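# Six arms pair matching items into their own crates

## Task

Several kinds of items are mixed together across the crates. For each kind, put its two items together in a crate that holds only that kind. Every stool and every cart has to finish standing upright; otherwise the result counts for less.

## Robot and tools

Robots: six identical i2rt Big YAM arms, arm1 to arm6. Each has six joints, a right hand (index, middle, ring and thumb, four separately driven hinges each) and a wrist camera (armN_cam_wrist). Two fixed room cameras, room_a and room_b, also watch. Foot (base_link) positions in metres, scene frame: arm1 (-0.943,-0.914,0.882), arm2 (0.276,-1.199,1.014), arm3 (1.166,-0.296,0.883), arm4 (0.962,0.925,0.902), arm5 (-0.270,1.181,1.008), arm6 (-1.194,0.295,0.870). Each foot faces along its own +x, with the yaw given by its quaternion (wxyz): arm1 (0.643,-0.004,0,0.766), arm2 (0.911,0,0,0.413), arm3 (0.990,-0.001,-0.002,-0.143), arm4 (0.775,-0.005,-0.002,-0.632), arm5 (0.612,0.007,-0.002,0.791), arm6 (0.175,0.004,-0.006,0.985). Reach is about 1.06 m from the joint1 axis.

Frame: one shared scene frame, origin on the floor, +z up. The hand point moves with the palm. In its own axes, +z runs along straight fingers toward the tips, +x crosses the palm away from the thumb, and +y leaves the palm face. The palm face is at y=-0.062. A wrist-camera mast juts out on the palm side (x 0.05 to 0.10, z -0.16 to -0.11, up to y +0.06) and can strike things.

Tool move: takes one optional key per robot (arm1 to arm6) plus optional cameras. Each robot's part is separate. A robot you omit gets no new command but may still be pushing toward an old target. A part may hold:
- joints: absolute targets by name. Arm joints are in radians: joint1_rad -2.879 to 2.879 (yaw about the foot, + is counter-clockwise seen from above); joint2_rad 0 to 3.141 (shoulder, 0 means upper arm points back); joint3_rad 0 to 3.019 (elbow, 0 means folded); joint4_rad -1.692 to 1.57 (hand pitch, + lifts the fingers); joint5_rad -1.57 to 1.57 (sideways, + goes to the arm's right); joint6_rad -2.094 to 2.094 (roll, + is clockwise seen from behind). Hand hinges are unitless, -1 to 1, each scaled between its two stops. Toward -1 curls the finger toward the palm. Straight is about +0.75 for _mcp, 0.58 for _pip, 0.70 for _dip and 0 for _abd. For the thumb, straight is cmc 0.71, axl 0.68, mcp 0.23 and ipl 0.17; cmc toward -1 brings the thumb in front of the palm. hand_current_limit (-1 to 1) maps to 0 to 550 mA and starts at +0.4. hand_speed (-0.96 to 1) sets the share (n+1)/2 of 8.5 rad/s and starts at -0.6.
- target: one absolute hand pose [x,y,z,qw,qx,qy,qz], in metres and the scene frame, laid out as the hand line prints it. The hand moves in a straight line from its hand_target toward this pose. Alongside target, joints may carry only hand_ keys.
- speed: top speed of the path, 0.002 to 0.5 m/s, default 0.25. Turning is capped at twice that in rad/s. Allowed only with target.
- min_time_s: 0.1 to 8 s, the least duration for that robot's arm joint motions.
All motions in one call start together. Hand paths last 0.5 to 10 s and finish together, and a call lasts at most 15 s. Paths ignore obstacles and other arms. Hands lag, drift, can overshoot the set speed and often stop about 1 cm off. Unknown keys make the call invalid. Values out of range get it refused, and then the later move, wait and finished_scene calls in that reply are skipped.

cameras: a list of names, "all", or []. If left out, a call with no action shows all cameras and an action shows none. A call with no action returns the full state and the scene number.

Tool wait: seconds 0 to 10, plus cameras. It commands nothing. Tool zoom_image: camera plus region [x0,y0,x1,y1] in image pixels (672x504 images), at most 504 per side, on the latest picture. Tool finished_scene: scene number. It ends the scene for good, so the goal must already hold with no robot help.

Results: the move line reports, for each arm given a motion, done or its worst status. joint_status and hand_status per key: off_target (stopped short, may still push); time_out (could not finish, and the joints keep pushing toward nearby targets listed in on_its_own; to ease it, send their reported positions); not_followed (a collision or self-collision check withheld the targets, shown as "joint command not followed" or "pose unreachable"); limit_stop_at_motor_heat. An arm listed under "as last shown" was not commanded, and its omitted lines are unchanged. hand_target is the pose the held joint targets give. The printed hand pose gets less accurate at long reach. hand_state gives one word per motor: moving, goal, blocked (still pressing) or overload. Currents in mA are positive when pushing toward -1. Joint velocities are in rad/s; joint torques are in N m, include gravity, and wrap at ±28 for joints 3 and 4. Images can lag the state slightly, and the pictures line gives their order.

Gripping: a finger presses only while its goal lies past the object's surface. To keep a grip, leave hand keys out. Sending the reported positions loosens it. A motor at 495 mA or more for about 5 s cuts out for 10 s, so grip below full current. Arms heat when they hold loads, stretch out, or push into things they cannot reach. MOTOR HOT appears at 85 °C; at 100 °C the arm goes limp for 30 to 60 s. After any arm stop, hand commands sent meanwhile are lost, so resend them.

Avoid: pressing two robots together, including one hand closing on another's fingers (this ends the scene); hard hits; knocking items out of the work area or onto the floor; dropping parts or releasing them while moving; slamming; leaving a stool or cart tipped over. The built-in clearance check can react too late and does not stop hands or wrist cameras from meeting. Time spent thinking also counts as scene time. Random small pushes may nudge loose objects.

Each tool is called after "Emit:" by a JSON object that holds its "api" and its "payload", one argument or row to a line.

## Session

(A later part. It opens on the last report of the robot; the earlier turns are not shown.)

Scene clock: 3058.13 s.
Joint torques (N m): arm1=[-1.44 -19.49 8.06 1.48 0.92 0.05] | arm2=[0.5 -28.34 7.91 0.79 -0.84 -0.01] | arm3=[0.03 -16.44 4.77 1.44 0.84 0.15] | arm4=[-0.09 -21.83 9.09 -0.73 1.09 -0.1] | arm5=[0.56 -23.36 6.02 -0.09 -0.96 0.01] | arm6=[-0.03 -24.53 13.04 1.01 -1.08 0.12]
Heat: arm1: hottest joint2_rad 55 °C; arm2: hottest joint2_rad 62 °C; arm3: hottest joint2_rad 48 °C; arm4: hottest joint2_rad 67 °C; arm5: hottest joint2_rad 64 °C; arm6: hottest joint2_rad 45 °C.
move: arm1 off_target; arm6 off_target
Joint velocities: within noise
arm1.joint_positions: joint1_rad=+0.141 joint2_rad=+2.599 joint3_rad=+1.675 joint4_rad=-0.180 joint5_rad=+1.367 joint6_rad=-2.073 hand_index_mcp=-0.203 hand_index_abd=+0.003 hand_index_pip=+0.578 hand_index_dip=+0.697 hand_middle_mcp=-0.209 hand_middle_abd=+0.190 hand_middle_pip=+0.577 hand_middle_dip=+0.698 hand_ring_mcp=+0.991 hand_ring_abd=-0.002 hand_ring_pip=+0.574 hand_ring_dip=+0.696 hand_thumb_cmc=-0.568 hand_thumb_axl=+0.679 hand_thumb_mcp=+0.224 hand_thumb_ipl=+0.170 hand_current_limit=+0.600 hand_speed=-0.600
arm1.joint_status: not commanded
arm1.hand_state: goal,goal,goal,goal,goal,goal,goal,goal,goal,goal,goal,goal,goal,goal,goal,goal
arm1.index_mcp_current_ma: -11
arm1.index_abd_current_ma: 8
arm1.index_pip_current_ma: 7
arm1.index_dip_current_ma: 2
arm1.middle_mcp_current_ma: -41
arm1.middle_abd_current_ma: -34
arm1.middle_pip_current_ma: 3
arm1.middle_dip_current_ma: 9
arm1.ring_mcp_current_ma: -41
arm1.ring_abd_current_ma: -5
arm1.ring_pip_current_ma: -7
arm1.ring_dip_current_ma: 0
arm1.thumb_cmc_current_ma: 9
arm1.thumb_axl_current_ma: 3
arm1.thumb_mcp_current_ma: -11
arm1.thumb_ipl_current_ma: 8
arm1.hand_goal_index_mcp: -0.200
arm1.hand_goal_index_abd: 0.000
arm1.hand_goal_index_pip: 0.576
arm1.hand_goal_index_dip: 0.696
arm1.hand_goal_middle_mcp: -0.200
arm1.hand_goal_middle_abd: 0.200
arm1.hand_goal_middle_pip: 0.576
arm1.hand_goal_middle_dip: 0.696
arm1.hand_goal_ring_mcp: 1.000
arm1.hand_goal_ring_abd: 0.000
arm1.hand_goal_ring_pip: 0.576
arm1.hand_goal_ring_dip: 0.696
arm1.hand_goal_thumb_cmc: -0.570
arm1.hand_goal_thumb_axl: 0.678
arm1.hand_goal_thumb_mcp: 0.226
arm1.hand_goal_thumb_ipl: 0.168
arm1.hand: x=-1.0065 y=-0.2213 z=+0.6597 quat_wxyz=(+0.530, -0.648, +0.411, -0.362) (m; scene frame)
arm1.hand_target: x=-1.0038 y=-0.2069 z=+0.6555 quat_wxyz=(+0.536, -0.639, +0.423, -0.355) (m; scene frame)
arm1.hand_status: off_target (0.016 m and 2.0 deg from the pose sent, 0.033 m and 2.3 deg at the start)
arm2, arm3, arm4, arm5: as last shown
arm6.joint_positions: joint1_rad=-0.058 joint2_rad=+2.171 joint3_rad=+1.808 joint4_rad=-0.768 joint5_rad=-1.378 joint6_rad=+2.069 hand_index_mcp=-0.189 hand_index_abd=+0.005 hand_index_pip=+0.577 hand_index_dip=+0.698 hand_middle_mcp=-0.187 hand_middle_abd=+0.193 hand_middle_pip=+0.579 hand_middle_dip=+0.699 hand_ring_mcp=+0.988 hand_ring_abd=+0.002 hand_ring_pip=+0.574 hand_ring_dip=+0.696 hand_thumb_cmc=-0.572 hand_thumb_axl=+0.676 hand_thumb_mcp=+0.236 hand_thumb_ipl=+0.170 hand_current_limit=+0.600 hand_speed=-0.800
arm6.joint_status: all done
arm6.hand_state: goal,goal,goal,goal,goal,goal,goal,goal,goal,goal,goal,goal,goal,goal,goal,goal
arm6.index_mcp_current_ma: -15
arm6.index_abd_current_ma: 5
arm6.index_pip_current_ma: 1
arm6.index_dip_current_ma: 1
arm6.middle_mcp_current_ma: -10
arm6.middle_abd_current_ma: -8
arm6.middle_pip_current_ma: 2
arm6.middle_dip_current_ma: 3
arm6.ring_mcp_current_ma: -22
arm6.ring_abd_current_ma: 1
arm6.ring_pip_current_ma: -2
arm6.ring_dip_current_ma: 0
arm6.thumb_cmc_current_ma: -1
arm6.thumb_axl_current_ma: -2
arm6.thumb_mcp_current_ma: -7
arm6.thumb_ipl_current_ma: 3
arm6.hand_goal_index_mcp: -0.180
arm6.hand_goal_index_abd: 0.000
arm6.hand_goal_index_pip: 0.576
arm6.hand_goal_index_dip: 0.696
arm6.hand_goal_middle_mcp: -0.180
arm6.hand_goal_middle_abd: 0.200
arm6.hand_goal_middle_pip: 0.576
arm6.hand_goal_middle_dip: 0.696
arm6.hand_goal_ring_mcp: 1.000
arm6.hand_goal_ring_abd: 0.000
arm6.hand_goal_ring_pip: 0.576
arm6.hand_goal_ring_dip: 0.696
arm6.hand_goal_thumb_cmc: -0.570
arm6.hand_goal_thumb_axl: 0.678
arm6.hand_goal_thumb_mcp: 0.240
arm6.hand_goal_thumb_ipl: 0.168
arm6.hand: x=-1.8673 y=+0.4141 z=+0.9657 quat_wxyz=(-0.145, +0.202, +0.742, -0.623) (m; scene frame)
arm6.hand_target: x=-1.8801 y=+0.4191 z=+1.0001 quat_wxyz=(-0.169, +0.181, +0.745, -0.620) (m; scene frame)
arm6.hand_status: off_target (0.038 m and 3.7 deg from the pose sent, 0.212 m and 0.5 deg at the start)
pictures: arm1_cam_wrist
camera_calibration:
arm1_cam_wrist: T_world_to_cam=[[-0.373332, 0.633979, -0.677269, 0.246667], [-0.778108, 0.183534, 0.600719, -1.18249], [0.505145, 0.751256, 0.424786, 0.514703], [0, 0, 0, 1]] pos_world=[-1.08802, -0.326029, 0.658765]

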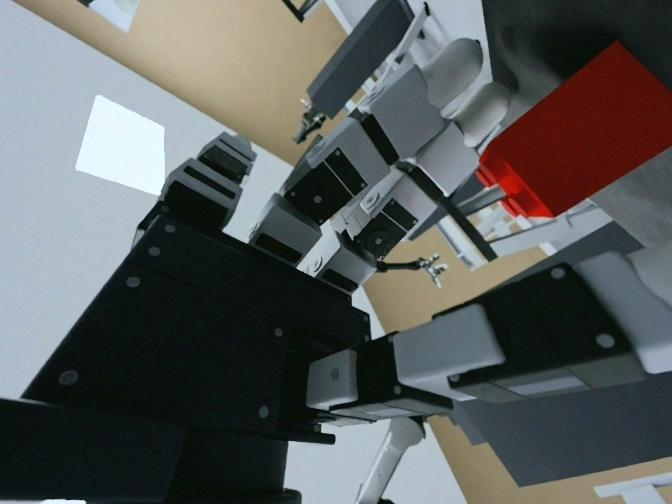

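Emit:
{"api": "move", "payload": {
  "arm1": {"target": [-0.997, -0.188, 0.651, 0.5360, -0.6388, 0.4228, -0.3548], "speed": 0.05},
  "arm3": {"target": [0.739, -0.700, 0.754, -0.5420, 0.6552, 0.4051, -0.3361], "speed": 0.05},
  "cameras": ["arm1_cam_wrist", "arm3_cam_wrist"]
}}

Scene clock: 3119.33 s.
Joint torques (N m): arm1=[-1.32 -19.9 8.39 0.77 0.81 -0.06] | arm2=[0.5 -28.51 7.94 0.75 -0.82 -0.01] | arm3=[0.26 -16.97 7.02 0.57 0.88 0.22] | arm4=[0.62 -21.6 9.07 -0.73 1.08 -0.12] | arm5=[0.56 -23.36 6.04 -0.09 -0.96 0.01] | arm6=[-0.09 -24.41 13.04 1.01 -1.08 0.12]
Heat: arm1: hottest joint2_rad 54 °C; arm2: hottest joint2_rad 63 °C; arm3: hottest joint2_rad 48 °C; arm4: hottest joint2_rad 68 °C; arm5: hottest joint2_rad 65 °C; arm6: hottest joint3_rad 51 °C.
move: arm1 off_target; arm3 off_target
Joint velocities: within noise
arm1.joint_positions: joint1_rad=+0.121 joint2_rad=+2.634 joint3_rad=+1.748 joint4_rad=-0.168 joint5_rad=+1.362 joint6_rad=-2.086 hand_index_mcp=-0.203 hand_index_abd=+0.003 hand_index_pip=+0.578 hand_index_dip=+0.697 hand_middle_mcp=-0.209 hand_middle_abd=+0.190 hand_middle_pip=+0.577 hand_middle_dip=+0.698 hand_ring_mcp=+0.991 hand_ring_abd=-0.002 hand_ring_pip=+0.574 hand_ring_dip=+0.696 hand_thumb_cmc=-0.568 hand_thumb_axl=+0.679 hand_thumb_mcp=+0.224 hand_thumb_ipl=+0.170 hand_current_limit=+0.600 hand_speed=-0.600
arm1.joint_status: not commanded
arm1.hand_state: goal,goal,goal,goal,goal,goal,goal,goal,goal,goal,goal,goal,goal,goal,goal,goal
arm1.index_mcp_current_ma: -11
arm1.index_abd_current_ma: 8
arm1.index_pip_current_ma: 7
arm1.index_dip_current_ma: 2
arm1.middle_mcp_current_ma: -41
arm1.middle_abd_current_ma: -34
arm1.middle_pip_current_ma: 3
arm1.middle_dip_current_ma: 9
arm1.ring_mcp_current_ma: -41
arm1.ring_abd_current_ma: -5
arm1.ring_pip_current_ma: -7
arm1.ring_dip_current_ma: 0
arm1.thumb_cmc_current_ma: 9
arm1.thumb_axl_current_ma: 3
arm1.thumb_mcp_current_ma: -11
arm1.thumb_ipl_current_ma: 8
arm1.hand_goal_index_mcp: -0.200
arm1.hand_goal_index_abd: 0.000
arm1.hand_goal_index_pip: 0.576
arm1.hand_goal_index_dip: 0.696
arm1.hand_goal_middle_mcp: -0.200
arm1.hand_goal_middle_abd: 0.200
arm1.hand_goal_middle_pip: 0.576
arm1.hand_goal_middle_dip: 0.696
arm1.hand_goal_ring_mcp: 1.000
arm1.hand_goal_ring_abd: 0.000
arm1.hand_goal_ring_pip: 0.576
arm1.hand_goal_ring_dip: 0.696
arm1.hand_goal_thumb_cmc: -0.570
arm1.hand_goal_thumb_axl: 0.678
arm1.hand_goal_thumb_mcp: 0.226
arm1.hand_goal_thumb_ipl: 0.168
arm1.hand: x=-1.0002 y=-0.1973 z=+0.6586 quat_wxyz=(+0.535, -0.638, +0.426, -0.354) (m; scene frame)
arm1.hand_target: x=-0.9970 y=-0.1886 z=+0.6514 quat_wxyz=(+0.533, -0.638, +0.427, -0.356) (m; scene frame)
arm1.hand_status: off_target (0.012 m and 0.4 deg from the pose sent, 0.036 m and 2.0 deg at the start; a joint's target at an end of its range on 28 of 34 steps)
arm2, arm4, arm5, arm6: as last shown
arm3.joint_positions: joint1_rad=-1.841 joint2_rad=+2.233 joint3_rad=+1.154 joint4_rad=-0.064 joint5_rad=+1.365 joint6_rad=-2.039 hand_index_mcp=-0.206 hand_index_abd=+0.003 hand_index_pip=+0.577 hand_index_dip=+0.699 hand_middle_mcp=-0.205 hand_middle_abd=+0.003 hand_middle_pip=+0.578 hand_middle_dip=+0.699 hand_ring_mcp=-0.274 hand_ring_abd=-0.001 hand_ring_pip=+0.575 hand_ring_dip=+0.694 hand_thumb_cmc=-0.568 hand_thumb_axl=+0.676 hand_thumb_mcp=+0.223 hand_thumb_ipl=+0.170 hand_current_limit=+0.600 hand_speed=-0.600
arm3.joint_status: not commanded
arm3.hand_state: goal,goal,goal,goal,goal,goal,goal,goal,overload,goal,goal,goal,goal,goal,goal,goal
arm3.index_mcp_current_ma: -5
arm3.index_abd_current_ma: 1
arm3.index_pip_current_ma: 0
arm3.index_dip_current_ma: 1
arm3.middle_mcp_current_ma: -3
arm3.middle_abd_current_ma: 1
arm3.middle_pip_current_ma: 1
arm3.middle_dip_current_ma: 1
arm3.ring_mcp_current_ma: 0
arm3.ring_abd_current_ma: 0
arm3.ring_pip_current_ma: 0
arm3.ring_dip_current_ma: -1
arm3.thumb_cmc_current_ma: 1
arm3.thumb_axl_current_ma: -1
arm3.thumb_mcp_current_ma: -2
arm3.thumb_ipl_current_ma: 1
arm3.hand_goal_index_mcp: -0.200
arm3.hand_goal_index_abd: 0.000
arm3.hand_goal_index_pip: 0.576
arm3.hand_goal_index_dip: 0.696
arm3.hand_goal_middle_mcp: -0.200
arm3.hand_goal_middle_abd: 0.000
arm3.hand_goal_middle_pip: 0.576
arm3.hand_goal_middle_dip: 0.696
arm3.hand_goal_ring_mcp: 1.000
arm3.hand_goal_ring_abd: 0.000
arm3.hand_goal_ring_pip: 0.576
arm3.hand_goal_ring_dip: 0.696
arm3.hand_goal_thumb_cmc: -0.570
arm3.hand_goal_thumb_axl: 0.678
arm3.hand_goal_thumb_mcp: 0.226
arm3.hand_goal_thumb_ipl: 0.168
arm3.hand: x=+0.7441 y=-0.6835 z=+0.7487 quat_wxyz=(-0.548, +0.651, +0.414, -0.323) (m; scene frame)
arm3.hand_target: x=+0.7394 y=-0.6998 z=+0.7543 quat_wxyz=(-0.542, +0.655, +0.405, -0.336) (m; scene frame)
arm3.hand_status: off_target (0.018 m and 1.9 deg from the pose sent, 0.019 m and 1.5 deg at the start)
arm6.hand_target: x=-1.8801 y=+0.4192 z=+1.0001 quat_wxyz=(-0.169, +0.181, +0.745, -0.620) (m; scene frame)
pictures: arm1_cam_wrist, arm3_cam_wrist
camera_calibration:
arm1_cam_wrist: T_world_to_cam=[[-0.373172, 0.662016, -0.649983, 0.22066], [-0.766804, 0.174296, 0.617765, -1.18311], [0.522259, 0.728942, 0.442594, 0.49503], [0, 0, 0, 1]] pos_world=[-1.0834, -0.300717, 0.655211]
arm3_cam_wrist: T_world_to_cam=[[-0.208431, -0.758075, -0.617963, 0.129196], [0.351321, -0.647701, 0.67606, -1.25621], [-0.91276, -0.0761917, 0.401328, 0.455351], [0, 0, 0, 1]] pos_world=[0.883888, -0.681017, 0.746369]

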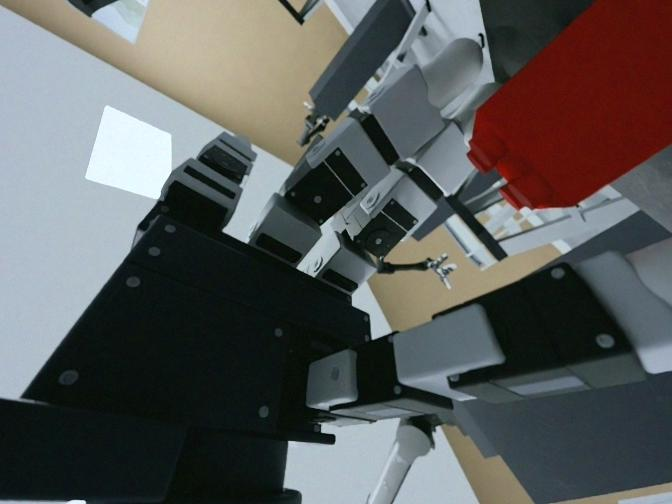

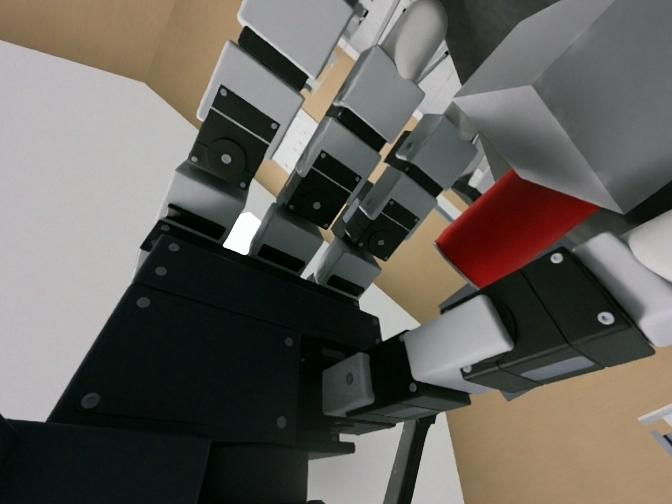

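Emit:
{"api": "move", "payload": {
  "arm1": {"joints": {"hand_index_mcp": -0.48, "hand_middle_mcp": -0.48, "hand_thumb_mcp": 0.0}},
  "arm3": {"target": [0.738, -0.713, 0.757, -0.5420, 0.6552, 0.4051, -0.3361], "speed": 0.05},
  "cameras": ["arm1_cam_wrist", "arm3_cam_wrist"]
}}

Scene clock: 3139.23 s.
Joint torques (N m): arm1=[-1.32 -19.96 8.39 0.77 0.78 -0.06] | arm2=[0.5 -28.34 7.88 0.79 -0.83 -0.01] | arm3=[0.91 -16.91 7.3 0.28 0.91 0.2] | arm4=[0.5 -21.48 9.01 -0.68 1.07 -0.11] | arm5=[0.56 -23.36 6.04 -0.09 -0.96 0.01] | arm6=[-0.09 -24.47 13.03 0.99 -1.08 0.12]
Heat: arm1: hottest joint2_rad 57 °C; arm2: hottest joint2_rad 63 °C; arm3: hottest joint2_rad 48 °C; arm4: hottest joint2_rad 68 °C; arm5: hottest joint2_rad 65 °C; arm6: hottest joint3_rad 52 °C.
move: arm1 off_target; arm3 off_target
Joint velocities: within noise
arm1.joint_positions: joint1_rad=+0.121 joint2_rad=+2.634 joint3_rad=+1.748 joint4_rad=-0.168 joint5_rad=+1.362 joint6_rad=-2.087 hand_index_mcp=-0.475 hand_index_abd=+0.003 hand_index_pip=+0.578 hand_index_dip=+0.697 hand_middle_mcp=-0.435 hand_middle_abd=+0.190 hand_middle_pip=+0.587 hand_middle_dip=+0.701 hand_ring_mcp=+0.991 hand_ring_abd=-0.002 hand_ring_pip=+0.574 hand_ring_dip=+0.696 hand_thumb_cmc=-0.564 hand_thumb_axl=+0.679 hand_thumb_mcp=+0.031 hand_thumb_ipl=+0.174 hand_current_limit=+0.600 hand_speed=-0.600
arm1.joint_status: hand_middle_mcp off_target (ended at -0.435, target -0.480); hand_thumb_mcp off_target (ended at +0.031, target +0.000); the others done
arm1.hand_state: goal,goal,goal,goal,blocked,goal,goal,goal,goal,goal,goal,goal,goal,goal,blocked,goal
arm1.index_mcp_current_ma: 19
arm1.index_abd_current_ma: 8
arm1.index_pip_current_ma: 9
arm1.index_dip_current_ma: 3
arm1.middle_mcp_current_ma: 215
arm1.middle_abd_current_ma: -34
arm1.middle_pip_current_ma: 47
arm1.middle_dip_current_ma: 19
arm1.ring_mcp_current_ma: -41
arm1.ring_abd_current_ma: -5
arm1.ring_pip_current_ma: -7
arm1.ring_dip_current_ma: 0
arm1.thumb_cmc_current_ma: 23
arm1.thumb_axl_current_ma: 3
arm1.thumb_mcp_current_ma: 175
arm1.thumb_ipl_current_ma: 33
arm1.hand_goal_index_mcp: -0.480
arm1.hand_goal_index_abd: 0.000
arm1.hand_goal_index_pip: 0.576
arm1.hand_goal_index_dip: 0.696
arm1.hand_goal_middle_mcp: -0.480
arm1.hand_goal_middle_abd: 0.200
arm1.hand_goal_middle_pip: 0.576
arm1.hand_goal_middle_dip: 0.696
arm1.hand_goal_ring_mcp: 1.000
arm1.hand_goal_ring_abd: 0.000
arm1.hand_goal_ring_pip: 0.576
arm1.hand_goal_ring_dip: 0.696
arm1.hand_goal_thumb_cmc: -0.570
arm1.hand_goal_thumb_axl: 0.678
arm1.hand_goal_thumb_mcp: 0.000
arm1.hand_goal_thumb_ipl: 0.168
arm1.hand: x=-1.0002 y=-0.1975 z=+0.6583 quat_wxyz=(+0.535, -0.638, +0.425, -0.354) (m; scene frame)
arm1.hand_target: x=-0.9969 y=-0.1886 z=+0.6513 quat_wxyz=(+0.533, -0.638, +0.427, -0.356) (m; scene frame)
arm1.hand_status: not commanded
arm2, arm5, arm6: as last shown
arm3.joint_positions: joint1_rad=-1.830 joint2_rad=+2.240 joint3_rad=+1.200 joint4_rad=-0.150 joint5_rad=+1.370 joint6_rad=-1.989 hand_index_mcp=-0.206 hand_index_abd=+0.003 hand_index_pip=+0.577 hand_index_dip=+0.699 hand_middle_mcp=-0.205 hand_middle_abd=+0.003 hand_middle_pip=+0.578 hand_middle_dip=+0.699 hand_ring_mcp=-0.274 hand_ring_abd=-0.001 hand_ring_pip=+0.575 hand_ring_dip=+0.694 hand_thumb_cmc=-0.568 hand_thumb_axl=+0.676 hand_thumb_mcp=+0.223 hand_thumb_ipl=+0.170 hand_current_limit=+0.600 hand_speed=-0.600
arm3.joint_status: not commanded
arm3.hand_state: goal,goal,goal,goal,goal,goal,goal,goal,overload,goal,goal,goal,goal,goal,goal,goal
arm3.index_mcp_current_ma: -5
arm3.index_abd_current_ma: 1
arm3.index_pip_current_ma: 0
arm3.index_dip_current_ma: 1
arm3.middle_mcp_current_ma: -3
arm3.middle_abd_current_ma: 1
arm3.middle_pip_current_ma: 1
arm3.middle_dip_current_ma: 1
arm3.ring_mcp_current_ma: 0
arm3.ring_abd_current_ma: 0
arm3.ring_pip_current_ma: 0
arm3.ring_dip_current_ma: -1
arm3.thumb_cmc_current_ma: 1
arm3.thumb_axl_current_ma: -1
arm3.thumb_mcp_current_ma: -2
arm3.thumb_ipl_current_ma: 1
arm3.hand_goal_index_mcp: -0.200
arm3.hand_goal_index_abd: 0.000
arm3.hand_goal_index_pip: 0.576
arm3.hand_goal_index_dip: 0.696
arm3.hand_goal_middle_mcp: -0.200
arm3.hand_goal_middle_abd: 0.000
arm3.hand_goal_middle_pip: 0.576
arm3.hand_goal_middle_dip: 0.696
arm3.hand_goal_ring_mcp: 1.000
arm3.hand_goal_ring_abd: 0.000
arm3.hand_goal_ring_pip: 0.576
arm3.hand_goal_ring_dip: 0.696
arm3.hand_goal_thumb_cmc: -0.570
arm3.hand_goal_thumb_axl: 0.678
arm3.hand_goal_thumb_mcp: 0.226
arm3.hand_goal_thumb_ipl: 0.168
arm3.hand: x=+0.7426 y=-0.6966 z=+0.7531 quat_wxyz=(-0.547, +0.652, +0.413, -0.324) (m; scene frame)
arm3.hand_target: x=+0.7383 y=-0.7126 z=+0.7572 quat_wxyz=(-0.542, +0.655, +0.405, -0.336) (m; scene frame)
arm3.hand_status: off_target (0.017 m and 1.8 deg from the pose sent, 0.031 m and 1.9 deg at the start)
arm4.joint_positions: joint1_rad=+2.098 joint2_rad=+2.301 joint3_rad=+1.940 joint4_rad=-1.619 joint5_rad=+1.392 joint6_rad=-1.169 hand_index_mcp=-0.210 hand_index_abd=+0.001 hand_index_pip=+0.578 hand_index_dip=+0.699 hand_middle_mcp=-0.208 hand_middle_abd=-0.003 hand_middle_pip=+0.578 hand_middle_dip=+0.699 hand_ring_mcp=+0.991 hand_ring_abd=-0.001 hand_ring_pip=+0.576 hand_ring_dip=+0.696 hand_thumb_cmc=-0.568 hand_thumb_axl=+0.676 hand_thumb_mcp=+0.223 hand_thumb_ipl=+0.170 hand_current_limit=+0.400 hand_speed=-0.850
arm4.joint_status: not commanded
arm4.hand_state: goal,goal,goal,goal,goal,goal,goal,goal,goal,goal,goal,goal,goal,goal,goal,goal
arm4.index_mcp_current_ma: -10
arm4.index_abd_current_ma: 0
arm4.index_pip_current_ma: 1
arm4.index_dip_current_ma: 2
arm4.middle_mcp_current_ma: -8
arm4.middle_abd_current_ma: -1
arm4.middle_pip_current_ma: 1
arm4.middle_dip_current_ma: 2
arm4.ring_mcp_current_ma: -9
arm4.ring_abd_current_ma: 0
arm4.ring_pip_current_ma: 0
arm4.ring_dip_current_ma: 0
arm4.thumb_cmc_current_ma: 1
arm4.thumb_axl_current_ma: -1
arm4.thumb_mcp_current_ma: -2
arm4.thumb_ipl_current_ma: 1
arm4.hand_goal_index_mcp: -0.200
arm4.hand_goal_index_abd: 0.000
arm4.hand_goal_index_pip: 0.576
arm4.hand_goal_index_dip: 0.696
arm4.hand_goal_middle_mcp: -0.200
arm4.hand_goal_middle_abd: 0.000
arm4.hand_goal_middle_pip: 0.576
arm4.hand_goal_middle_dip: 0.696
arm4.hand_goal_ring_mcp: 1.000
arm4.hand_goal_ring_abd: 0.000
arm4.hand_goal_ring_pip: 0.576
arm4.hand_goal_ring_dip: 0.696
arm4.hand_goal_thumb_cmc: -0.570
arm4.hand_goal_thumb_axl: 0.678
arm4.hand_goal_thumb_mcp: 0.226
arm4.hand_goal_thumb_ipl: 0.168
arm4.hand: x=+1.5619 y=+1.2494 z=+0.9479 quat_wxyz=(+0.202, -0.254, +0.717, -0.617) (m; scene frame)
arm4.hand_target: x=+1.5706 y=+1.2478 z=+0.9601 quat_wxyz=(+0.204, -0.247, +0.720, -0.616) (m; scene frame)
arm4.hand_status: not commanded
pictures: arm1_cam_wrist, arm3_cam_wrist
camera_calibration:
arm1_cam_wrist: T_world_to_cam=[[-0.37307, 0.661487, -0.650579, 0.220976], [-0.766991, 0.174672, 0.617426, -1.18276], [0.522057, 0.729331, 0.44219, 0.4953], [0, 0, 0, 1]] pos_world=[-1.0833, -0.300816, 0.655012]
arm3_cam_wrist: T_world_to_cam=[[-0.209592, -0.759198, -0.61619, 0.120303], [0.352089, -0.646513, 0.676797, -1.26738], [-0.912198, -0.075102, 0.402809, 0.450388], [0, 0, 0, 1]] pos_world=[0.882288, -0.694218, 0.750469]

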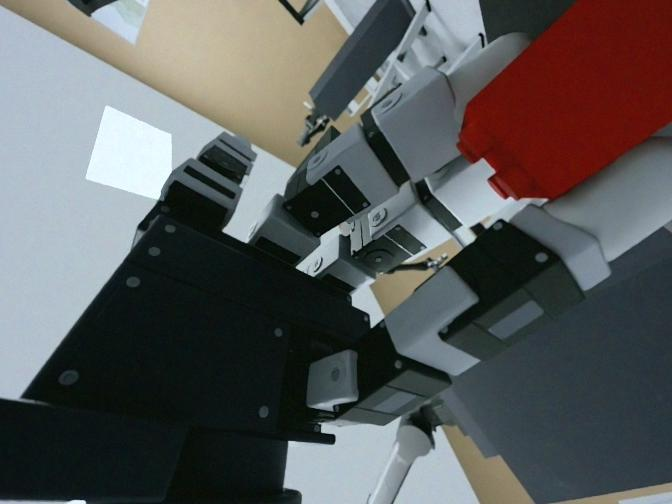

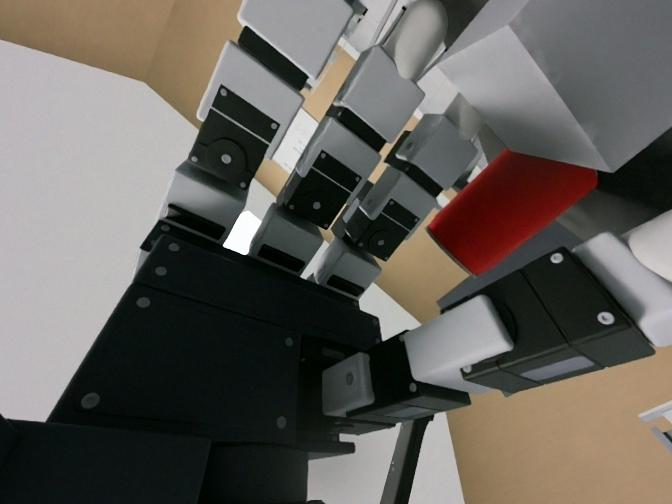

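Emit:
{"api": "move", "payload": {
  "arm1": {"joints": {"hand_index_mcp": -0.62, "hand_middle_mcp": -0.6, "hand_thumb_mcp": -0.12}},
  "arm3": {"joints": {"hand_index_mcp": -0.4, "hand_middle_mcp": -0.4, "hand_thumb_mcp": 0.08}},
  "cameras": ["arm1_cam_wrist", "arm3_cam_wrist"]
}}

Scene clock: 3147.13 s.
Joint torques (N m): arm1=[-1.26 -20.01 8.34 0.77 0.78 -0.05] | arm2=[0.32 -28.4 7.9 0.77 -0.82 -0.01] | arm3=[0.5 -17.08 7.31 0.39 0.8 0.15] | arm4=[0.5 -22.12 8.96 -0.72 1.1 -0.11] | arm5=[0.56 -23.36 6.02 -0.09 -0.96 0.01] | arm6=[-0.03 -24.35 13.04 1.01 -1.09 0.12]
Heat: arm1: hottest joint2_rad 59 °C; arm2: hottest joint2_rad 63 °C; arm3: hottest joint2_rad 47 °C; arm4: hottest joint2_rad 68 °C; arm5: hottest joint2_rad 65 °C; arm6: hottest joint3_rad 52 °C.
move: arm1 off_target; arm3 off_target
Joint velocities: within noise
arm1.joint_positions: joint1_rad=+0.121 joint2_rad=+2.634 joint3_rad=+1.748 joint4_rad=-0.168 joint5_rad=+1.361 joint6_rad=-2.087 hand_index_mcp=-0.579 hand_index_abd=+0.002 hand_index_pip=+0.591 hand_index_dip=+0.701 hand_middle_mcp=-0.588 hand_middle_abd=+0.190 hand_middle_pip=+0.582 hand_middle_dip=+0.700 hand_ring_mcp=+0.991 hand_ring_abd=-0.002 hand_ring_pip=+0.574 hand_ring_dip=+0.696 hand_thumb_cmc=-0.564 hand_thumb_axl=+0.679 hand_thumb_mcp=-0.060 hand_thumb_ipl=+0.183 hand_current_limit=+0.600 hand_speed=-0.600
arm1.joint_status: hand_index_mcp off_target (ended at -0.579, target -0.620); hand_thumb_mcp off_target (ended at -0.060, target -0.120); the others done
arm1.hand_state: blocked,goal,goal,goal,goal,goal,goal,goal,goal,goal,goal,goal,goal,goal,blocked,goal
arm1.index_mcp_current_ma: 194
arm1.index_abd_current_ma: 8
arm1.index_pip_current_ma: 62
arm1.index_dip_current_ma: 20
arm1.middle_mcp_current_ma: 52
arm1.middle_abd_current_ma: -34
arm1.middle_pip_current_ma: 25
arm1.middle_dip_current_ma: 16
arm1.ring_mcp_current_ma: -41
arm1.ring_abd_current_ma: -5
arm1.ring_pip_current_ma: -7
arm1.ring_dip_current_ma: 0
arm1.thumb_cmc_current_ma: 25
arm1.thumb_axl_current_ma: 3
arm1.thumb_mcp_current_ma: 359
arm1.thumb_ipl_current_ma: 83
arm1.hand_goal_index_mcp: -0.620
arm1.hand_goal_index_abd: 0.000
arm1.hand_goal_index_pip: 0.576
arm1.hand_goal_index_dip: 0.696
arm1.hand_goal_middle_mcp: -0.600
arm1.hand_goal_middle_abd: 0.200
arm1.hand_goal_middle_pip: 0.576
arm1.hand_goal_middle_dip: 0.696
arm1.hand_goal_ring_mcp: 1.000
arm1.hand_goal_ring_abd: 0.000
arm1.hand_goal_ring_pip: 0.576
arm1.hand_goal_ring_dip: 0.696
arm1.hand_goal_thumb_cmc: -0.570
arm1.hand_goal_thumb_axl: 0.678
arm1.hand_goal_thumb_mcp: -0.120
arm1.hand_goal_thumb_ipl: 0.168
arm1.hand: x=-1.0003 y=-0.1971 z=+0.6585 quat_wxyz=(+0.535, -0.638, +0.426, -0.354) (m; scene frame)
arm1.hand_target: x=-0.9970 y=-0.1886 z=+0.6514 quat_wxyz=(+0.533, -0.638, +0.427, -0.356) (m; scene frame)
arm1.hand_status: not commanded
arm2, arm4, arm5, arm6: as last shown
arm3.joint_positions: joint1_rad=-1.830 joint2_rad=+2.240 joint3_rad=+1.200 joint4_rad=-0.150 joint5_rad=+1.372 joint6_rad=-1.988 hand_index_mcp=-0.380 hand_index_abd=+0.003 hand_index_pip=+0.580 hand_index_dip=+0.699 hand_middle_mcp=-0.362 hand_middle_abd=-0.005 hand_middle_pip=+0.584 hand_middle_dip=+0.700 hand_ring_mcp=-0.274 hand_ring_abd=-0.001 hand_ring_pip=+0.575 hand_ring_dip=+0.694 hand_thumb_cmc=-0.563 hand_thumb_axl=+0.678 hand_thumb_mcp=+0.097 hand_thumb_ipl=+0.175 hand_current_limit=+0.600 hand_speed=-0.600
arm3.joint_status: hand_middle_mcp off_target (ended at -0.362, target -0.400); the others done
arm3.hand_state: goal,goal,goal,goal,blocked,goal,goal,goal,overload,goal,goal,goal,goal,goal,goal,goal
arm3.index_mcp_current_ma: 26
arm3.index_abd_current_ma: 1
arm3.index_pip_current_ma: 2
arm3.index_dip_current_ma: 2
arm3.middle_mcp_current_ma: 69
arm3.middle_abd_current_ma: -2
arm3.middle_pip_current_ma: 6
arm3.middle_dip_current_ma: 2
arm3.ring_mcp_current_ma: 0
arm3.ring_abd_current_ma: 0
arm3.ring_pip_current_ma: 0
arm3.ring_dip_current_ma: -1
arm3.thumb_cmc_current_ma: 5
arm3.thumb_axl_current_ma: 0
arm3.thumb_mcp_current_ma: 28
arm3.thumb_ipl_current_ma: 7
arm3.hand_goal_index_mcp: -0.400
arm3.hand_goal_index_abd: 0.000
arm3.hand_goal_index_pip: 0.576
arm3.hand_goal_index_dip: 0.696
arm3.hand_goal_middle_mcp: -0.400
arm3.hand_goal_middle_abd: 0.000
arm3.hand_goal_middle_pip: 0.576
arm3.hand_goal_middle_dip: 0.696
arm3.hand_goal_ring_mcp: 1.000
arm3.hand_goal_ring_abd: 0.000
arm3.hand_goal_ring_pip: 0.576
arm3.hand_goal_ring_dip: 0.696
arm3.hand_goal_thumb_cmc: -0.570
arm3.hand_goal_thumb_axl: 0.678
arm3.hand_goal_thumb_mcp: 0.080
arm3.hand_goal_thumb_ipl: 0.168
arm3.hand: x=+0.7425 y=-0.6963 z=+0.7531 quat_wxyz=(-0.548, +0.652, +0.412, -0.324) (m; scene frame)
arm3.hand_target: x=+0.7383 y=-0.7125 z=+0.7573 quat_wxyz=(-0.542, +0.655, +0.405, -0.336) (m; scene frame)
arm3.hand_status: not commanded
pictures: arm1_cam_wrist, arm3_cam_wrist
camera_calibration:
arm1_cam_wrist: T_world_to_cam=[[-0.373506, 0.661836, -0.649974, 0.220068], [-0.766712, 0.174151, 0.617919, -1.18327], [0.522155, 0.729139, 0.442391, 0.495015], [0, 0, 0, 1]] pos_world=[-1.0835, -0.300516, 0.655211]
arm3_cam_wrist: T_world_to_cam=[[-0.211189, -0.758455, -0.61656, 0.122574], [0.352443, -0.647443, 0.675724, -1.2673], [-0.911693, -0.0745965, 0.404044, 0.449331], [0, 0, 0, 1]] pos_world=[0.882188, -0.694018, 0.750368]

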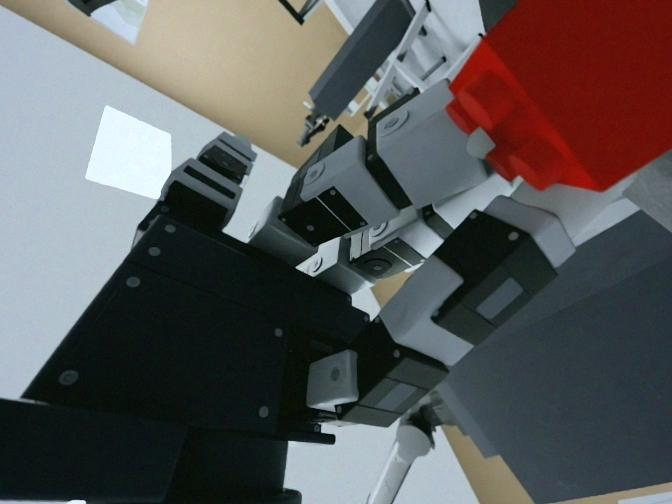

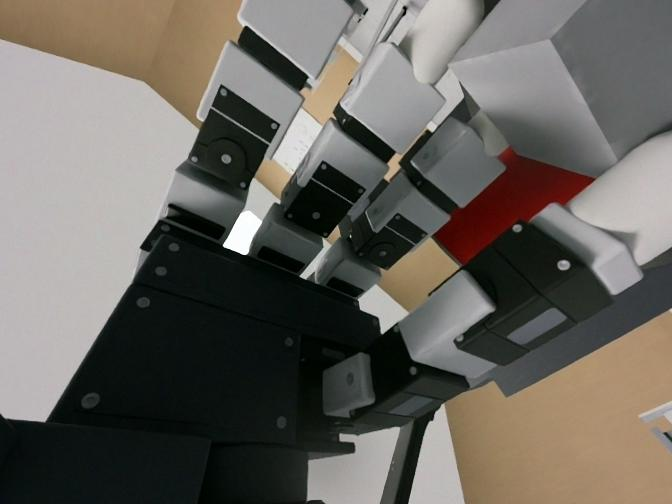

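Emit:
{"api": "move", "payload": {
  "arm1": {"joints": {"hand_index_mcp": -0.2, "hand_middle_mcp": -0.2, "hand_thumb_mcp": 0.225}},
  "arm3": {"joints": {"hand_index_mcp": -0.6, "hand_middle_mcp": -0.6, "hand_thumb_mcp": -0.1}},
  "cameras": ["arm1_cam_wrist", "arm3_cam_wrist", "room_a"]
}}

Emit:
{"api": "zoom_image", "payload": {
  "camera": "room_a",
  "region": [430, 225, 500, 285]
}}

Emit:
{"api": "zoom_image", "payload": {
  "camera": "arm1_cam_wrist",
  "region": [420, 0, 672, 249]
}}

Scene clock: 3158.10 s.
Joint torques (N m): arm1=[-1.2 -20.01 8.32 0.77 0.82 -0.05] | arm2=[0.62 -28.28 7.9 0.77 -0.82 -0.01] | arm3=[0.32 -16.67 7.17 0.35 0.74 0.15] | arm4=[0.5 -22.12 8.99 -0.81 1.07 -0.12] | arm5=[0.56 -23.36 6.02 -0.09 -0.96 0.01] | arm6=[-0.03 -24.47 13.01 1.01 -1.08 0.13]
Heat: arm1: hottest joint2_rad 60 °C; arm2: hottest joint2_rad 63 °C; arm3: hottest joint2_rad 46 °C; arm4: hottest joint2_rad 68 °C; arm5: hottest joint2_rad 65 °C; arm6: hottest joint3_rad 53 °C.
move: arm1 done; arm3 off_target
Joint velocities: within noise
arm1.joint_positions: joint1_rad=+0.121 joint2_rad=+2.635 joint3_rad=+1.748 joint4_rad=-0.168 joint5_rad=+1.361 joint6_rad=-2.087 hand_index_mcp=-0.212 hand_index_abd=+0.002 hand_index_pip=+0.576 hand_index_dip=+0.697 hand_middle_mcp=-0.205 hand_middle_abd=+0.190 hand_middle_pip=+0.578 hand_middle_dip=+0.698 hand_ring_mcp=+0.991 hand_ring_abd=-0.002 hand_ring_pip=+0.574 hand_ring_dip=+0.696 hand_thumb_cmc=-0.567 hand_thumb_axl=+0.679 hand_thumb_mcp=+0.223 hand_thumb_ipl=+0.170 hand_current_limit=+0.600 hand_speed=-0.600
arm1.joint_status: all done
arm1.hand_state: goal,goal,goal,goal,goal,goal,goal,goal,goal,goal,goal,goal,goal,goal,goal,goal
arm1.index_mcp_current_ma: -54
arm1.index_abd_current_ma: 8
arm1.index_pip_current_ma: -1
arm1.index_dip_current_ma: 3
arm1.middle_mcp_current_ma: -19
arm1.middle_abd_current_ma: -34
arm1.middle_pip_current_ma: 5
arm1.middle_dip_current_ma: 9
arm1.ring_mcp_current_ma: -41
arm1.ring_abd_current_ma: -5
arm1.ring_pip_current_ma: -7
arm1.ring_dip_current_ma: 0
arm1.thumb_cmc_current_ma: 10
arm1.thumb_axl_current_ma: 3
arm1.thumb_mcp_current_ma: -15
arm1.thumb_ipl_current_ma: 9
arm1.hand_goal_index_mcp: -0.200
arm1.hand_goal_index_abd: 0.000
arm1.hand_goal_index_pip: 0.576
arm1.hand_goal_index_dip: 0.696
arm1.hand_goal_middle_mcp: -0.200
arm1.hand_goal_middle_abd: 0.200
arm1.hand_goal_middle_pip: 0.576
arm1.hand_goal_middle_dip: 0.696
arm1.hand_goal_ring_mcp: 1.000
arm1.hand_goal_ring_abd: 0.000
arm1.hand_goal_ring_pip: 0.576
arm1.hand_goal_ring_dip: 0.696
arm1.hand_goal_thumb_cmc: -0.570
arm1.hand_goal_thumb_axl: 0.678
arm1.hand_goal_thumb_mcp: 0.226
arm1.hand_goal_thumb_ipl: 0.168
arm1.hand: x=-1.0003 y=-0.1974 z=+0.6580 quat_wxyz=(+0.535, -0.639, +0.425, -0.354) (m; scene frame)
arm1.hand_target: x=-0.9969 y=-0.1887 z=+0.6512 quat_wxyz=(+0.533, -0.638, +0.427, -0.356) (m; scene frame)
arm1.hand_status: not commanded
arm2.joint_positions: joint1_rad=-1.004 joint2_rad=+2.528 joint3_rad=+1.999 joint4_rad=-0.544 joint5_rad=-1.360 joint6_rad=+2.092 hand_index_mcp=-0.207 hand_index_abd=+0.000 hand_index_pip=+0.573 hand_index_dip=+0.694 hand_middle_mcp=-0.205 hand_middle_abd=-0.002 hand_middle_pip=+0.573 hand_middle_dip=+0.693 hand_ring_mcp=+0.988 hand_ring_abd=+0.001 hand_ring_pip=+0.574 hand_ring_dip=+0.696 hand_thumb_cmc=-0.569 hand_thumb_axl=+0.680 hand_thumb_mcp=+0.224 hand_thumb_ipl=+0.170 hand_current_limit=+0.600 hand_speed=-0.800
arm2.joint_status: not commanded
arm2.hand_state: goal,goal,goal,goal,goal,goal,goal,goal,goal,goal,goal,goal,goal,goal,goal,goal
arm2.index_mcp_current_ma: -11
arm2.index_abd_current_ma: 0
arm2.index_pip_current_ma: -5
arm2.index_dip_current_ma: -2
arm2.middle_mcp_current_ma: -9
arm2.middle_abd_current_ma: -2
arm2.middle_pip_current_ma: -4
arm2.middle_dip_current_ma: -3
arm2.ring_mcp_current_ma: -24
arm2.ring_abd_current_ma: 1
arm2.ring_pip_current_ma: -2
arm2.ring_dip_current_ma: 0
arm2.thumb_cmc_current_ma: 1
arm2.thumb_axl_current_ma: 2
arm2.thumb_mcp_current_ma: -4
arm2.thumb_ipl_current_ma: 3
arm2.hand_goal_index_mcp: -0.200
arm2.hand_goal_index_abd: 0.000
arm2.hand_goal_index_pip: 0.576
arm2.hand_goal_index_dip: 0.696
arm2.hand_goal_middle_mcp: -0.200
arm2.hand_goal_middle_abd: 0.000
arm2.hand_goal_middle_pip: 0.576
arm2.hand_goal_middle_dip: 0.696
arm2.hand_goal_ring_mcp: 1.000
arm2.hand_goal_ring_abd: 0.000
arm2.hand_goal_ring_pip: 0.576
arm2.hand_goal_ring_dip: 0.696
arm2.hand_goal_thumb_cmc: -0.570
arm2.hand_goal_thumb_axl: 0.678
arm2.hand_goal_thumb_mcp: 0.226
arm2.hand_goal_thumb_ipl: 0.168
arm2.hand: x=+1.0194 y=-1.1552 z=+0.9346 quat_wxyz=(-0.634, +0.763, -0.102, +0.077) (m; scene frame)
arm2.hand_target: x=+1.0222 y=-1.1523 z=+0.9503 quat_wxyz=(-0.634, +0.763, -0.096, +0.081) (m; scene frame)
arm2.hand_status: not commanded
arm3.joint_positions: joint1_rad=-1.830 joint2_rad=+2.240 joint3_rad=+1.200 joint4_rad=-0.151 joint5_rad=+1.373 joint6_rad=-1.988 hand_index_mcp=-0.426 hand_index_abd=-0.009 hand_index_pip=+0.611 hand_index_dip=+0.716 hand_middle_mcp=-0.433 hand_middle_abd=-0.024 hand_middle_pip=+0.610 hand_middle_dip=+0.714 hand_ring_mcp=-0.274 hand_ring_abd=-0.001 hand_ring_pip=+0.575 hand_ring_dip=+0.694 hand_thumb_cmc=-0.539 hand_thumb_axl=+0.682 hand_thumb_mcp=+0.096 hand_thumb_ipl=+0.199 hand_current_limit=+0.600 hand_speed=-0.600
arm3.joint_status: hand_index_mcp off_target (ended at -0.426, target -0.600); hand_middle_mcp off_target (ended at -0.433, target -0.600); hand_thumb_mcp off_target (ended at +0.096, target -0.100)
arm3.hand_state: blocked,goal,blocked,goal,blocked,blocked,blocked,goal,overload,goal,goal,goal,blocked,goal,blocked,blocked
arm3.index_mcp_current_ma: 440
arm3.index_abd_current_ma: -6
arm3.index_pip_current_ma: 56
arm3.index_dip_current_ma: 23
arm3.middle_mcp_current_ma: 440
arm3.middle_abd_current_ma: -27
arm3.middle_pip_current_ma: 53
arm3.middle_dip_current_ma: 21
arm3.ring_mcp_current_ma: 0
arm3.ring_abd_current_ma: 0
arm3.ring_pip_current_ma: 0
arm3.ring_dip_current_ma: -1
arm3.thumb_cmc_current_ma: 48
arm3.thumb_axl_current_ma: 3
arm3.thumb_mcp_current_ma: 440
arm3.thumb_ipl_current_ma: 73
arm3.hand_goal_index_mcp: -0.600
arm3.hand_goal_index_abd: 0.000
arm3.hand_goal_index_pip: 0.576
arm3.hand_goal_index_dip: 0.696
arm3.hand_goal_middle_mcp: -0.600
arm3.hand_goal_middle_abd: 0.000
arm3.hand_goal_middle_pip: 0.576
arm3.hand_goal_middle_dip: 0.696
arm3.hand_goal_ring_mcp: 1.000
arm3.hand_goal_ring_abd: 0.000
arm3.hand_goal_ring_pip: 0.576
arm3.hand_goal_ring_dip: 0.696
arm3.hand_goal_thumb_cmc: -0.570
arm3.hand_goal_thumb_axl: 0.678
arm3.hand_goal_thumb_mcp: -0.100
arm3.hand_goal_thumb_ipl: 0.168
arm3.hand: x=+0.7425 y=-0.6961 z=+0.7532 quat_wxyz=(-0.549, +0.651, +0.412, -0.324) (m; scene frame)
arm3.hand_target: x=+0.7383 y=-0.7126 z=+0.7573 quat_wxyz=(-0.542, +0.655, +0.405, -0.336) (m; scene frame)
arm3.hand_status: not commanded
arm4, arm5, arm6: as last shown
pictures: arm1_cam_wrist, arm3_cam_wrist, room_a
camera_calibration:
arm1_cam_wrist: T_world_to_cam=[[-0.373329, 0.661379, -0.650541, 0.220405], [-0.76686, 0.174614, 0.617604, -1.18264], [0.522064, 0.729444, 0.441997, 0.495653], [0, 0, 0, 1]] pos_world=[-1.0834, -0.300816, 0.654712]
arm3_cam_wrist: T_world_to_cam=[[-0.211843, -0.757634, -0.617343, 0.12446], [0.352527, -0.648392, 0.674768, -1.26718], [-0.911508, -0.0746848, 0.404444, 0.448822], [0, 0, 0, 1]] pos_world=[0.882187, -0.693818, 0.750368]

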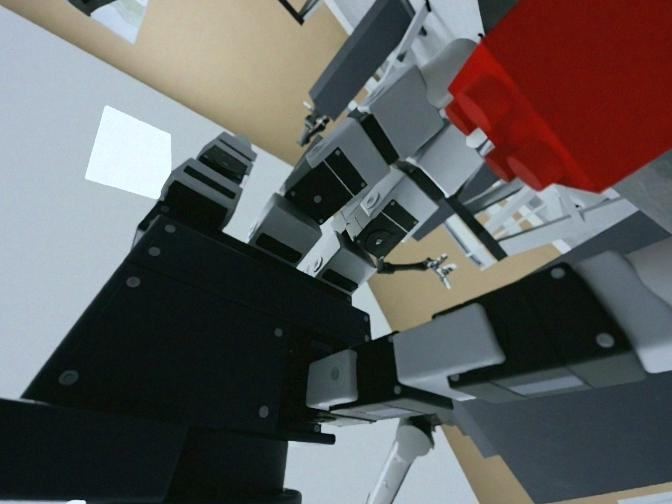

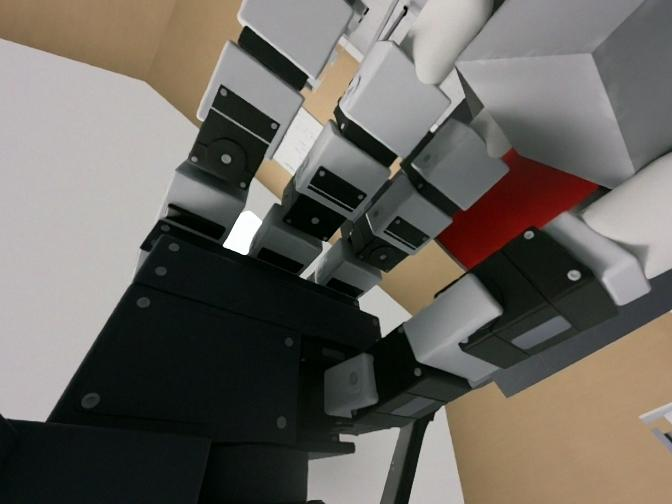

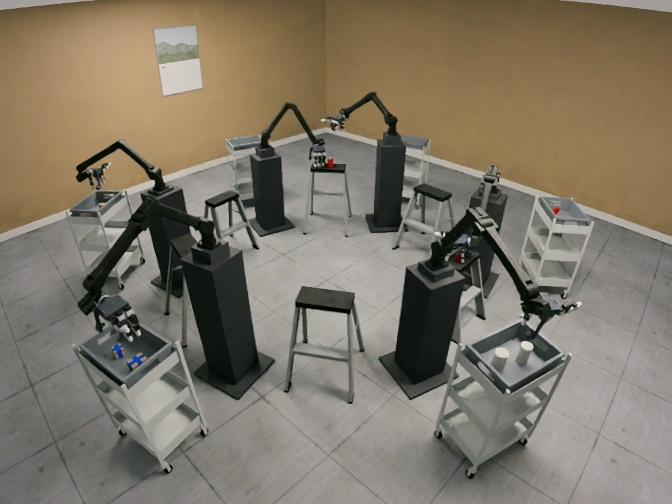

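Scaled by 7.200.

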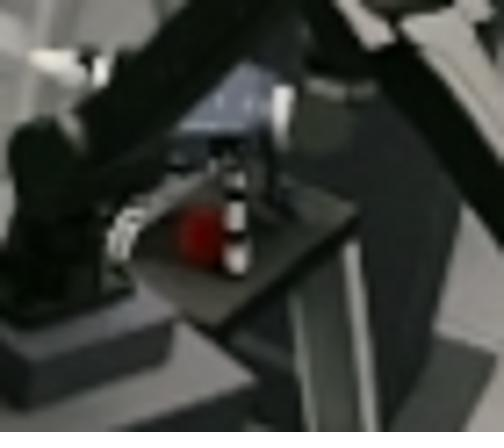

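Scaled by 2.000.

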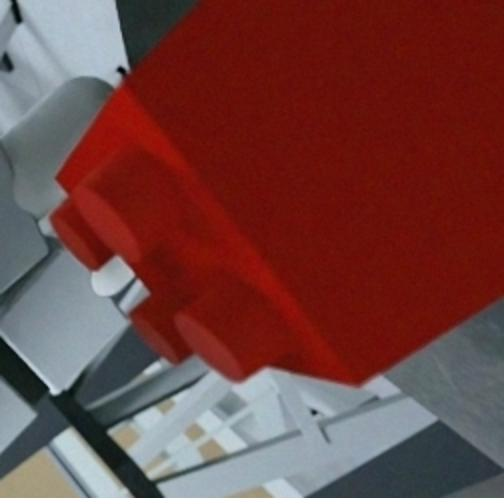

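Emit:
{"api": "move", "payload": {
  "arm1": {"target": [-0.997, -0.188, 0.715, 0.5330, -0.6380, 0.4270, -0.3560], "speed": 0.08},
  "arm3": {"target": [0.738, -0.700, 0.95, -0.5420, 0.6552, 0.4051, -0.3361], "speed": 0.1},
  "cameras": ["arm3_cam_wrist"]
}}

Scene clock: 3178.37 s.
Joint torques (N m): arm1=[-1.38 -24.94 4.68 0.68 0.8 -0.06] | arm2=[0.44 -28.45 7.92 0.79 -0.83 -0.01] | arm3=[-0.09 -18.96 9.13 0.47 0.9 -0.04] | arm4=[0.26 -21.89 8.95 -0.85 1.06 -0.15] | arm5=[0.56 -23.36 6.02 -0.09 -0.96 0.01] | arm6=[0.03 -24.41 13.03 0.99 -1.08 0.12]
Heat: arm1: hottest joint2_rad 62 °C; arm2: hottest joint2_rad 64 °C; arm3: hottest joint2_rad 45 °C; arm4: hottest joint2_rad 68 °C; arm5: hottest joint2_rad 66 °C; arm6: hottest joint3_rad 53 °C.
move: arm1 off_target; arm3 off_target
Joint velocities: within noise
arm1.joint_positions: joint1_rad=+0.121 joint2_rad=+2.570 joint3_rad=+1.738 joint4_rad=-0.231 joint5_rad=+1.361 joint6_rad=-2.087 hand_index_mcp=-0.210 hand_index_abd=+0.007 hand_index_pip=+0.576 hand_index_dip=+0.697 hand_middle_mcp=-0.205 hand_middle_abd=+0.194 hand_middle_pip=+0.578 hand_middle_dip=+0.698 hand_ring_mcp=+0.991 hand_ring_abd=-0.002 hand_ring_pip=+0.574 hand_ring_dip=+0.696 hand_thumb_cmc=-0.567 hand_thumb_axl=+0.679 hand_thumb_mcp=+0.223 hand_thumb_ipl=+0.170 hand_current_limit=+0.600 hand_speed=-0.600
arm1.joint_status: not commanded
arm1.hand_state: goal,goal,goal,goal,goal,goal,goal,goal,goal,goal,goal,goal,goal,goal,goal,goal
arm1.index_mcp_current_ma: -45
arm1.index_abd_current_ma: 23
arm1.index_pip_current_ma: -1
arm1.index_dip_current_ma: 3
arm1.middle_mcp_current_ma: -19
arm1.middle_abd_current_ma: -19
arm1.middle_pip_current_ma: 5
arm1.middle_dip_current_ma: 9
arm1.ring_mcp_current_ma: -41
arm1.ring_abd_current_ma: -5
arm1.ring_pip_current_ma: -7
arm1.ring_dip_current_ma: 0
arm1.thumb_cmc_current_ma: 10
arm1.thumb_axl_current_ma: 3
arm1.thumb_mcp_current_ma: -15
arm1.thumb_ipl_current_ma: 9
arm1.hand_goal_index_mcp: -0.200
arm1.hand_goal_index_abd: 0.000
arm1.hand_goal_index_pip: 0.576
arm1.hand_goal_index_dip: 0.696
arm1.hand_goal_middle_mcp: -0.200
arm1.hand_goal_middle_abd: 0.200
arm1.hand_goal_middle_pip: 0.576
arm1.hand_goal_middle_dip: 0.696
arm1.hand_goal_ring_mcp: 1.000
arm1.hand_goal_ring_abd: 0.000
arm1.hand_goal_ring_pip: 0.576
arm1.hand_goal_ring_dip: 0.696
arm1.hand_goal_thumb_cmc: -0.570
arm1.hand_goal_thumb_axl: 0.678
arm1.hand_goal_thumb_mcp: 0.226
arm1.hand_goal_thumb_ipl: 0.168
arm1.hand: x=-1.0021 y=-0.1921 z=+0.6941 quat_wxyz=(+0.532, -0.640, +0.423, -0.357) (m; scene frame)
arm1.hand_target: x=-0.9970 y=-0.1879 z=+0.7144 quat_wxyz=(+0.533, -0.638, +0.427, -0.356) (m; scene frame)
arm1.hand_status: off_target (0.022 m and 0.5 deg from the pose sent, 0.058 m and 0.4 deg at the start; a joint's target at an end of its range on 78 of 78 steps)
arm2, arm4, arm6: as last shown
arm3.joint_positions: joint1_rad=-1.830 joint2_rad=+1.880 joint3_rad=+1.189 joint4_rad=-0.491 joint5_rad=+1.365 joint6_rad=-2.013 hand_index_mcp=-0.428 hand_index_abd=-0.009 hand_index_pip=+0.612 hand_index_dip=+0.716 hand_middle_mcp=-0.471 hand_middle_abd=-0.034 hand_middle_pip=+0.610 hand_middle_dip=+0.714 hand_ring_mcp=-0.274 hand_ring_abd=-0.001 hand_ring_pip=+0.575 hand_ring_dip=+0.694 hand_thumb_cmc=-0.506 hand_thumb_axl=+0.686 hand_thumb_mcp=+0.096 hand_thumb_ipl=+0.203 hand_current_limit=+0.600 hand_speed=-0.600
arm3.joint_status: not commanded
arm3.hand_state: blocked,goal,blocked,goal,blocked,blocked,blocked,goal,overload,goal,goal,goal,blocked,goal,blocked,blocked
arm3.index_mcp_current_ma: 440
arm3.index_abd_current_ma: -6
arm3.index_pip_current_ma: 57
arm3.index_dip_current_ma: 24
arm3.middle_mcp_current_ma: 432
arm3.middle_abd_current_ma: -43
arm3.middle_pip_current_ma: 53
arm3.middle_dip_current_ma: 21
arm3.ring_mcp_current_ma: 0
arm3.ring_abd_current_ma: 0
arm3.ring_pip_current_ma: 0
arm3.ring_dip_current_ma: -1
arm3.thumb_cmc_current_ma: 142
arm3.thumb_axl_current_ma: 8
arm3.thumb_mcp_current_ma: 440
arm3.thumb_ipl_current_ma: 87
arm3.hand_goal_index_mcp: -0.600
arm3.hand_goal_index_abd: 0.000
arm3.hand_goal_index_pip: 0.576
arm3.hand_goal_index_dip: 0.696
arm3.hand_goal_middle_mcp: -0.600
arm3.hand_goal_middle_abd: 0.000
arm3.hand_goal_middle_pip: 0.576
arm3.hand_goal_middle_dip: 0.696
arm3.hand_goal_ring_mcp: 1.000
arm3.hand_goal_ring_abd: 0.000
arm3.hand_goal_ring_pip: 0.576
arm3.hand_goal_ring_dip: 0.696
arm3.hand_goal_thumb_cmc: -0.570
arm3.hand_goal_thumb_axl: 0.678
arm3.hand_goal_thumb_mcp: -0.100
arm3.hand_goal_thumb_ipl: 0.168
arm3.on_its_own: hand_middle_mcp moved -0.038 toward your old target -0.600
arm3.hand: x=+0.7462 y=-0.6898 z=+0.9232 quat_wxyz=(-0.548, +0.649, +0.420, -0.320) (m; scene frame)
arm3.hand_target: x=+0.7383 y=-0.6993 z=+0.9501 quat_wxyz=(-0.542, +0.655, +0.405, -0.336) (m; scene frame)
arm3.hand_status: off_target (0.030 m and 2.7 deg from the pose sent, 0.197 m and 1.8 deg at the start)
arm5.joint_positions: joint1_rad=-0.084 joint2_rad=+2.446 joint3_rad=+1.938 joint4_rad=-1.243 joint5_rad=-1.382 joint6_rad=+1.363 hand_index_mcp=-0.178 hand_index_abd=-0.003 hand_index_pip=+0.578 hand_index_dip=+0.698 hand_middle_mcp=-0.179 hand_middle_abd=-0.003 hand_middle_pip=+0.578 hand_middle_dip=+0.699 hand_ring_mcp=+0.991 hand_ring_abd=+0.001 hand_ring_pip=+0.575 hand_ring_dip=+0.696 hand_thumb_cmc=-0.568 hand_thumb_axl=+0.680 hand_thumb_mcp=+0.237 hand_thumb_ipl=+0.170 hand_current_limit=+0.500 hand_speed=-0.800
arm5.joint_status: not commanded
arm5.hand_state: goal,goal,goal,goal,goal,goal,goal,goal,goal,goal,goal,goal,goal,goal,goal,goal
arm5.index_mcp_current_ma: -33
arm5.index_abd_current_ma: -8
arm5.index_pip_current_ma: 7
arm5.index_dip_current_ma: 8
arm5.middle_mcp_current_ma: -35
arm5.middle_abd_current_ma: -9
arm5.middle_pip_current_ma: 7
arm5.middle_dip_current_ma: 9
arm5.ring_mcp_current_ma: -35
arm5.ring_abd_current_ma: 4
arm5.ring_pip_current_ma: -2
arm5.ring_dip_current_ma: 0
arm5.thumb_cmc_current_ma: 6
arm5.thumb_axl_current_ma: 8
arm5.thumb_mcp_current_ma: -15
arm5.thumb_ipl_current_ma: 7
arm5.hand_goal_index_mcp: -0.170
arm5.hand_goal_index_abd: 0.000
arm5.hand_goal_index_pip: 0.576
arm5.hand_goal_index_dip: 0.696
arm5.hand_goal_middle_mcp: -0.170
arm5.hand_goal_middle_abd: 0.000
arm5.hand_goal_middle_pip: 0.576
arm5.hand_goal_middle_dip: 0.696
arm5.hand_goal_ring_mcp: 1.000
arm5.hand_goal_ring_abd: 0.000
arm5.hand_goal_ring_pip: 0.576
arm5.hand_goal_ring_dip: 0.696
arm5.hand_goal_thumb_cmc: -0.570
arm5.hand_goal_thumb_axl: 0.678
arm5.hand_goal_thumb_mcp: 0.240
arm5.hand_goal_thumb_ipl: 0.168
arm5.hand: x=-0.5319 y=+1.7968 z=+0.9643 quat_wxyz=(-0.415, +0.474, +0.604, -0.489) (m; scene frame)
arm5.hand_target: x=-0.5267 y=+1.7963 z=+0.9699 quat_wxyz=(-0.414, +0.479, +0.600, -0.489) (m; scene frame)
arm5.hand_status: not commanded
pictures: arm3_cam_wrist
camera_calibration:
arm3_cam_wrist: T_world_to_cam=[[-0.198072, -0.752781, -0.627764, 0.23768], [0.348897, -0.652653, 0.672543, -1.37731], [-0.91599, -0.0858134, 0.391916, 0.391242], [0, 0, 0, 1]] pos_world=[0.885992, -0.686411, 0.922174]

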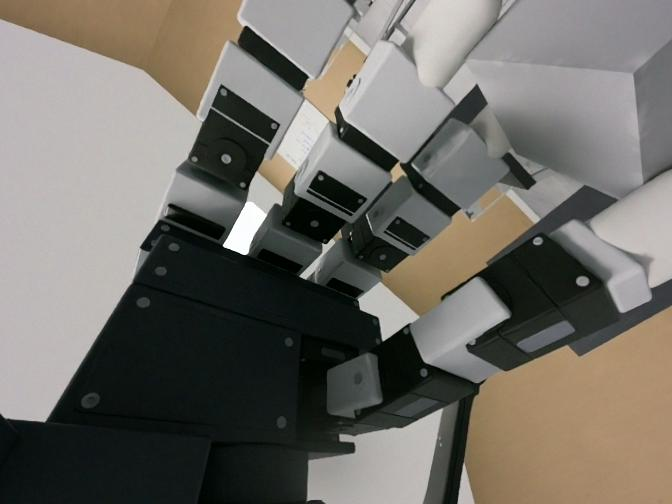

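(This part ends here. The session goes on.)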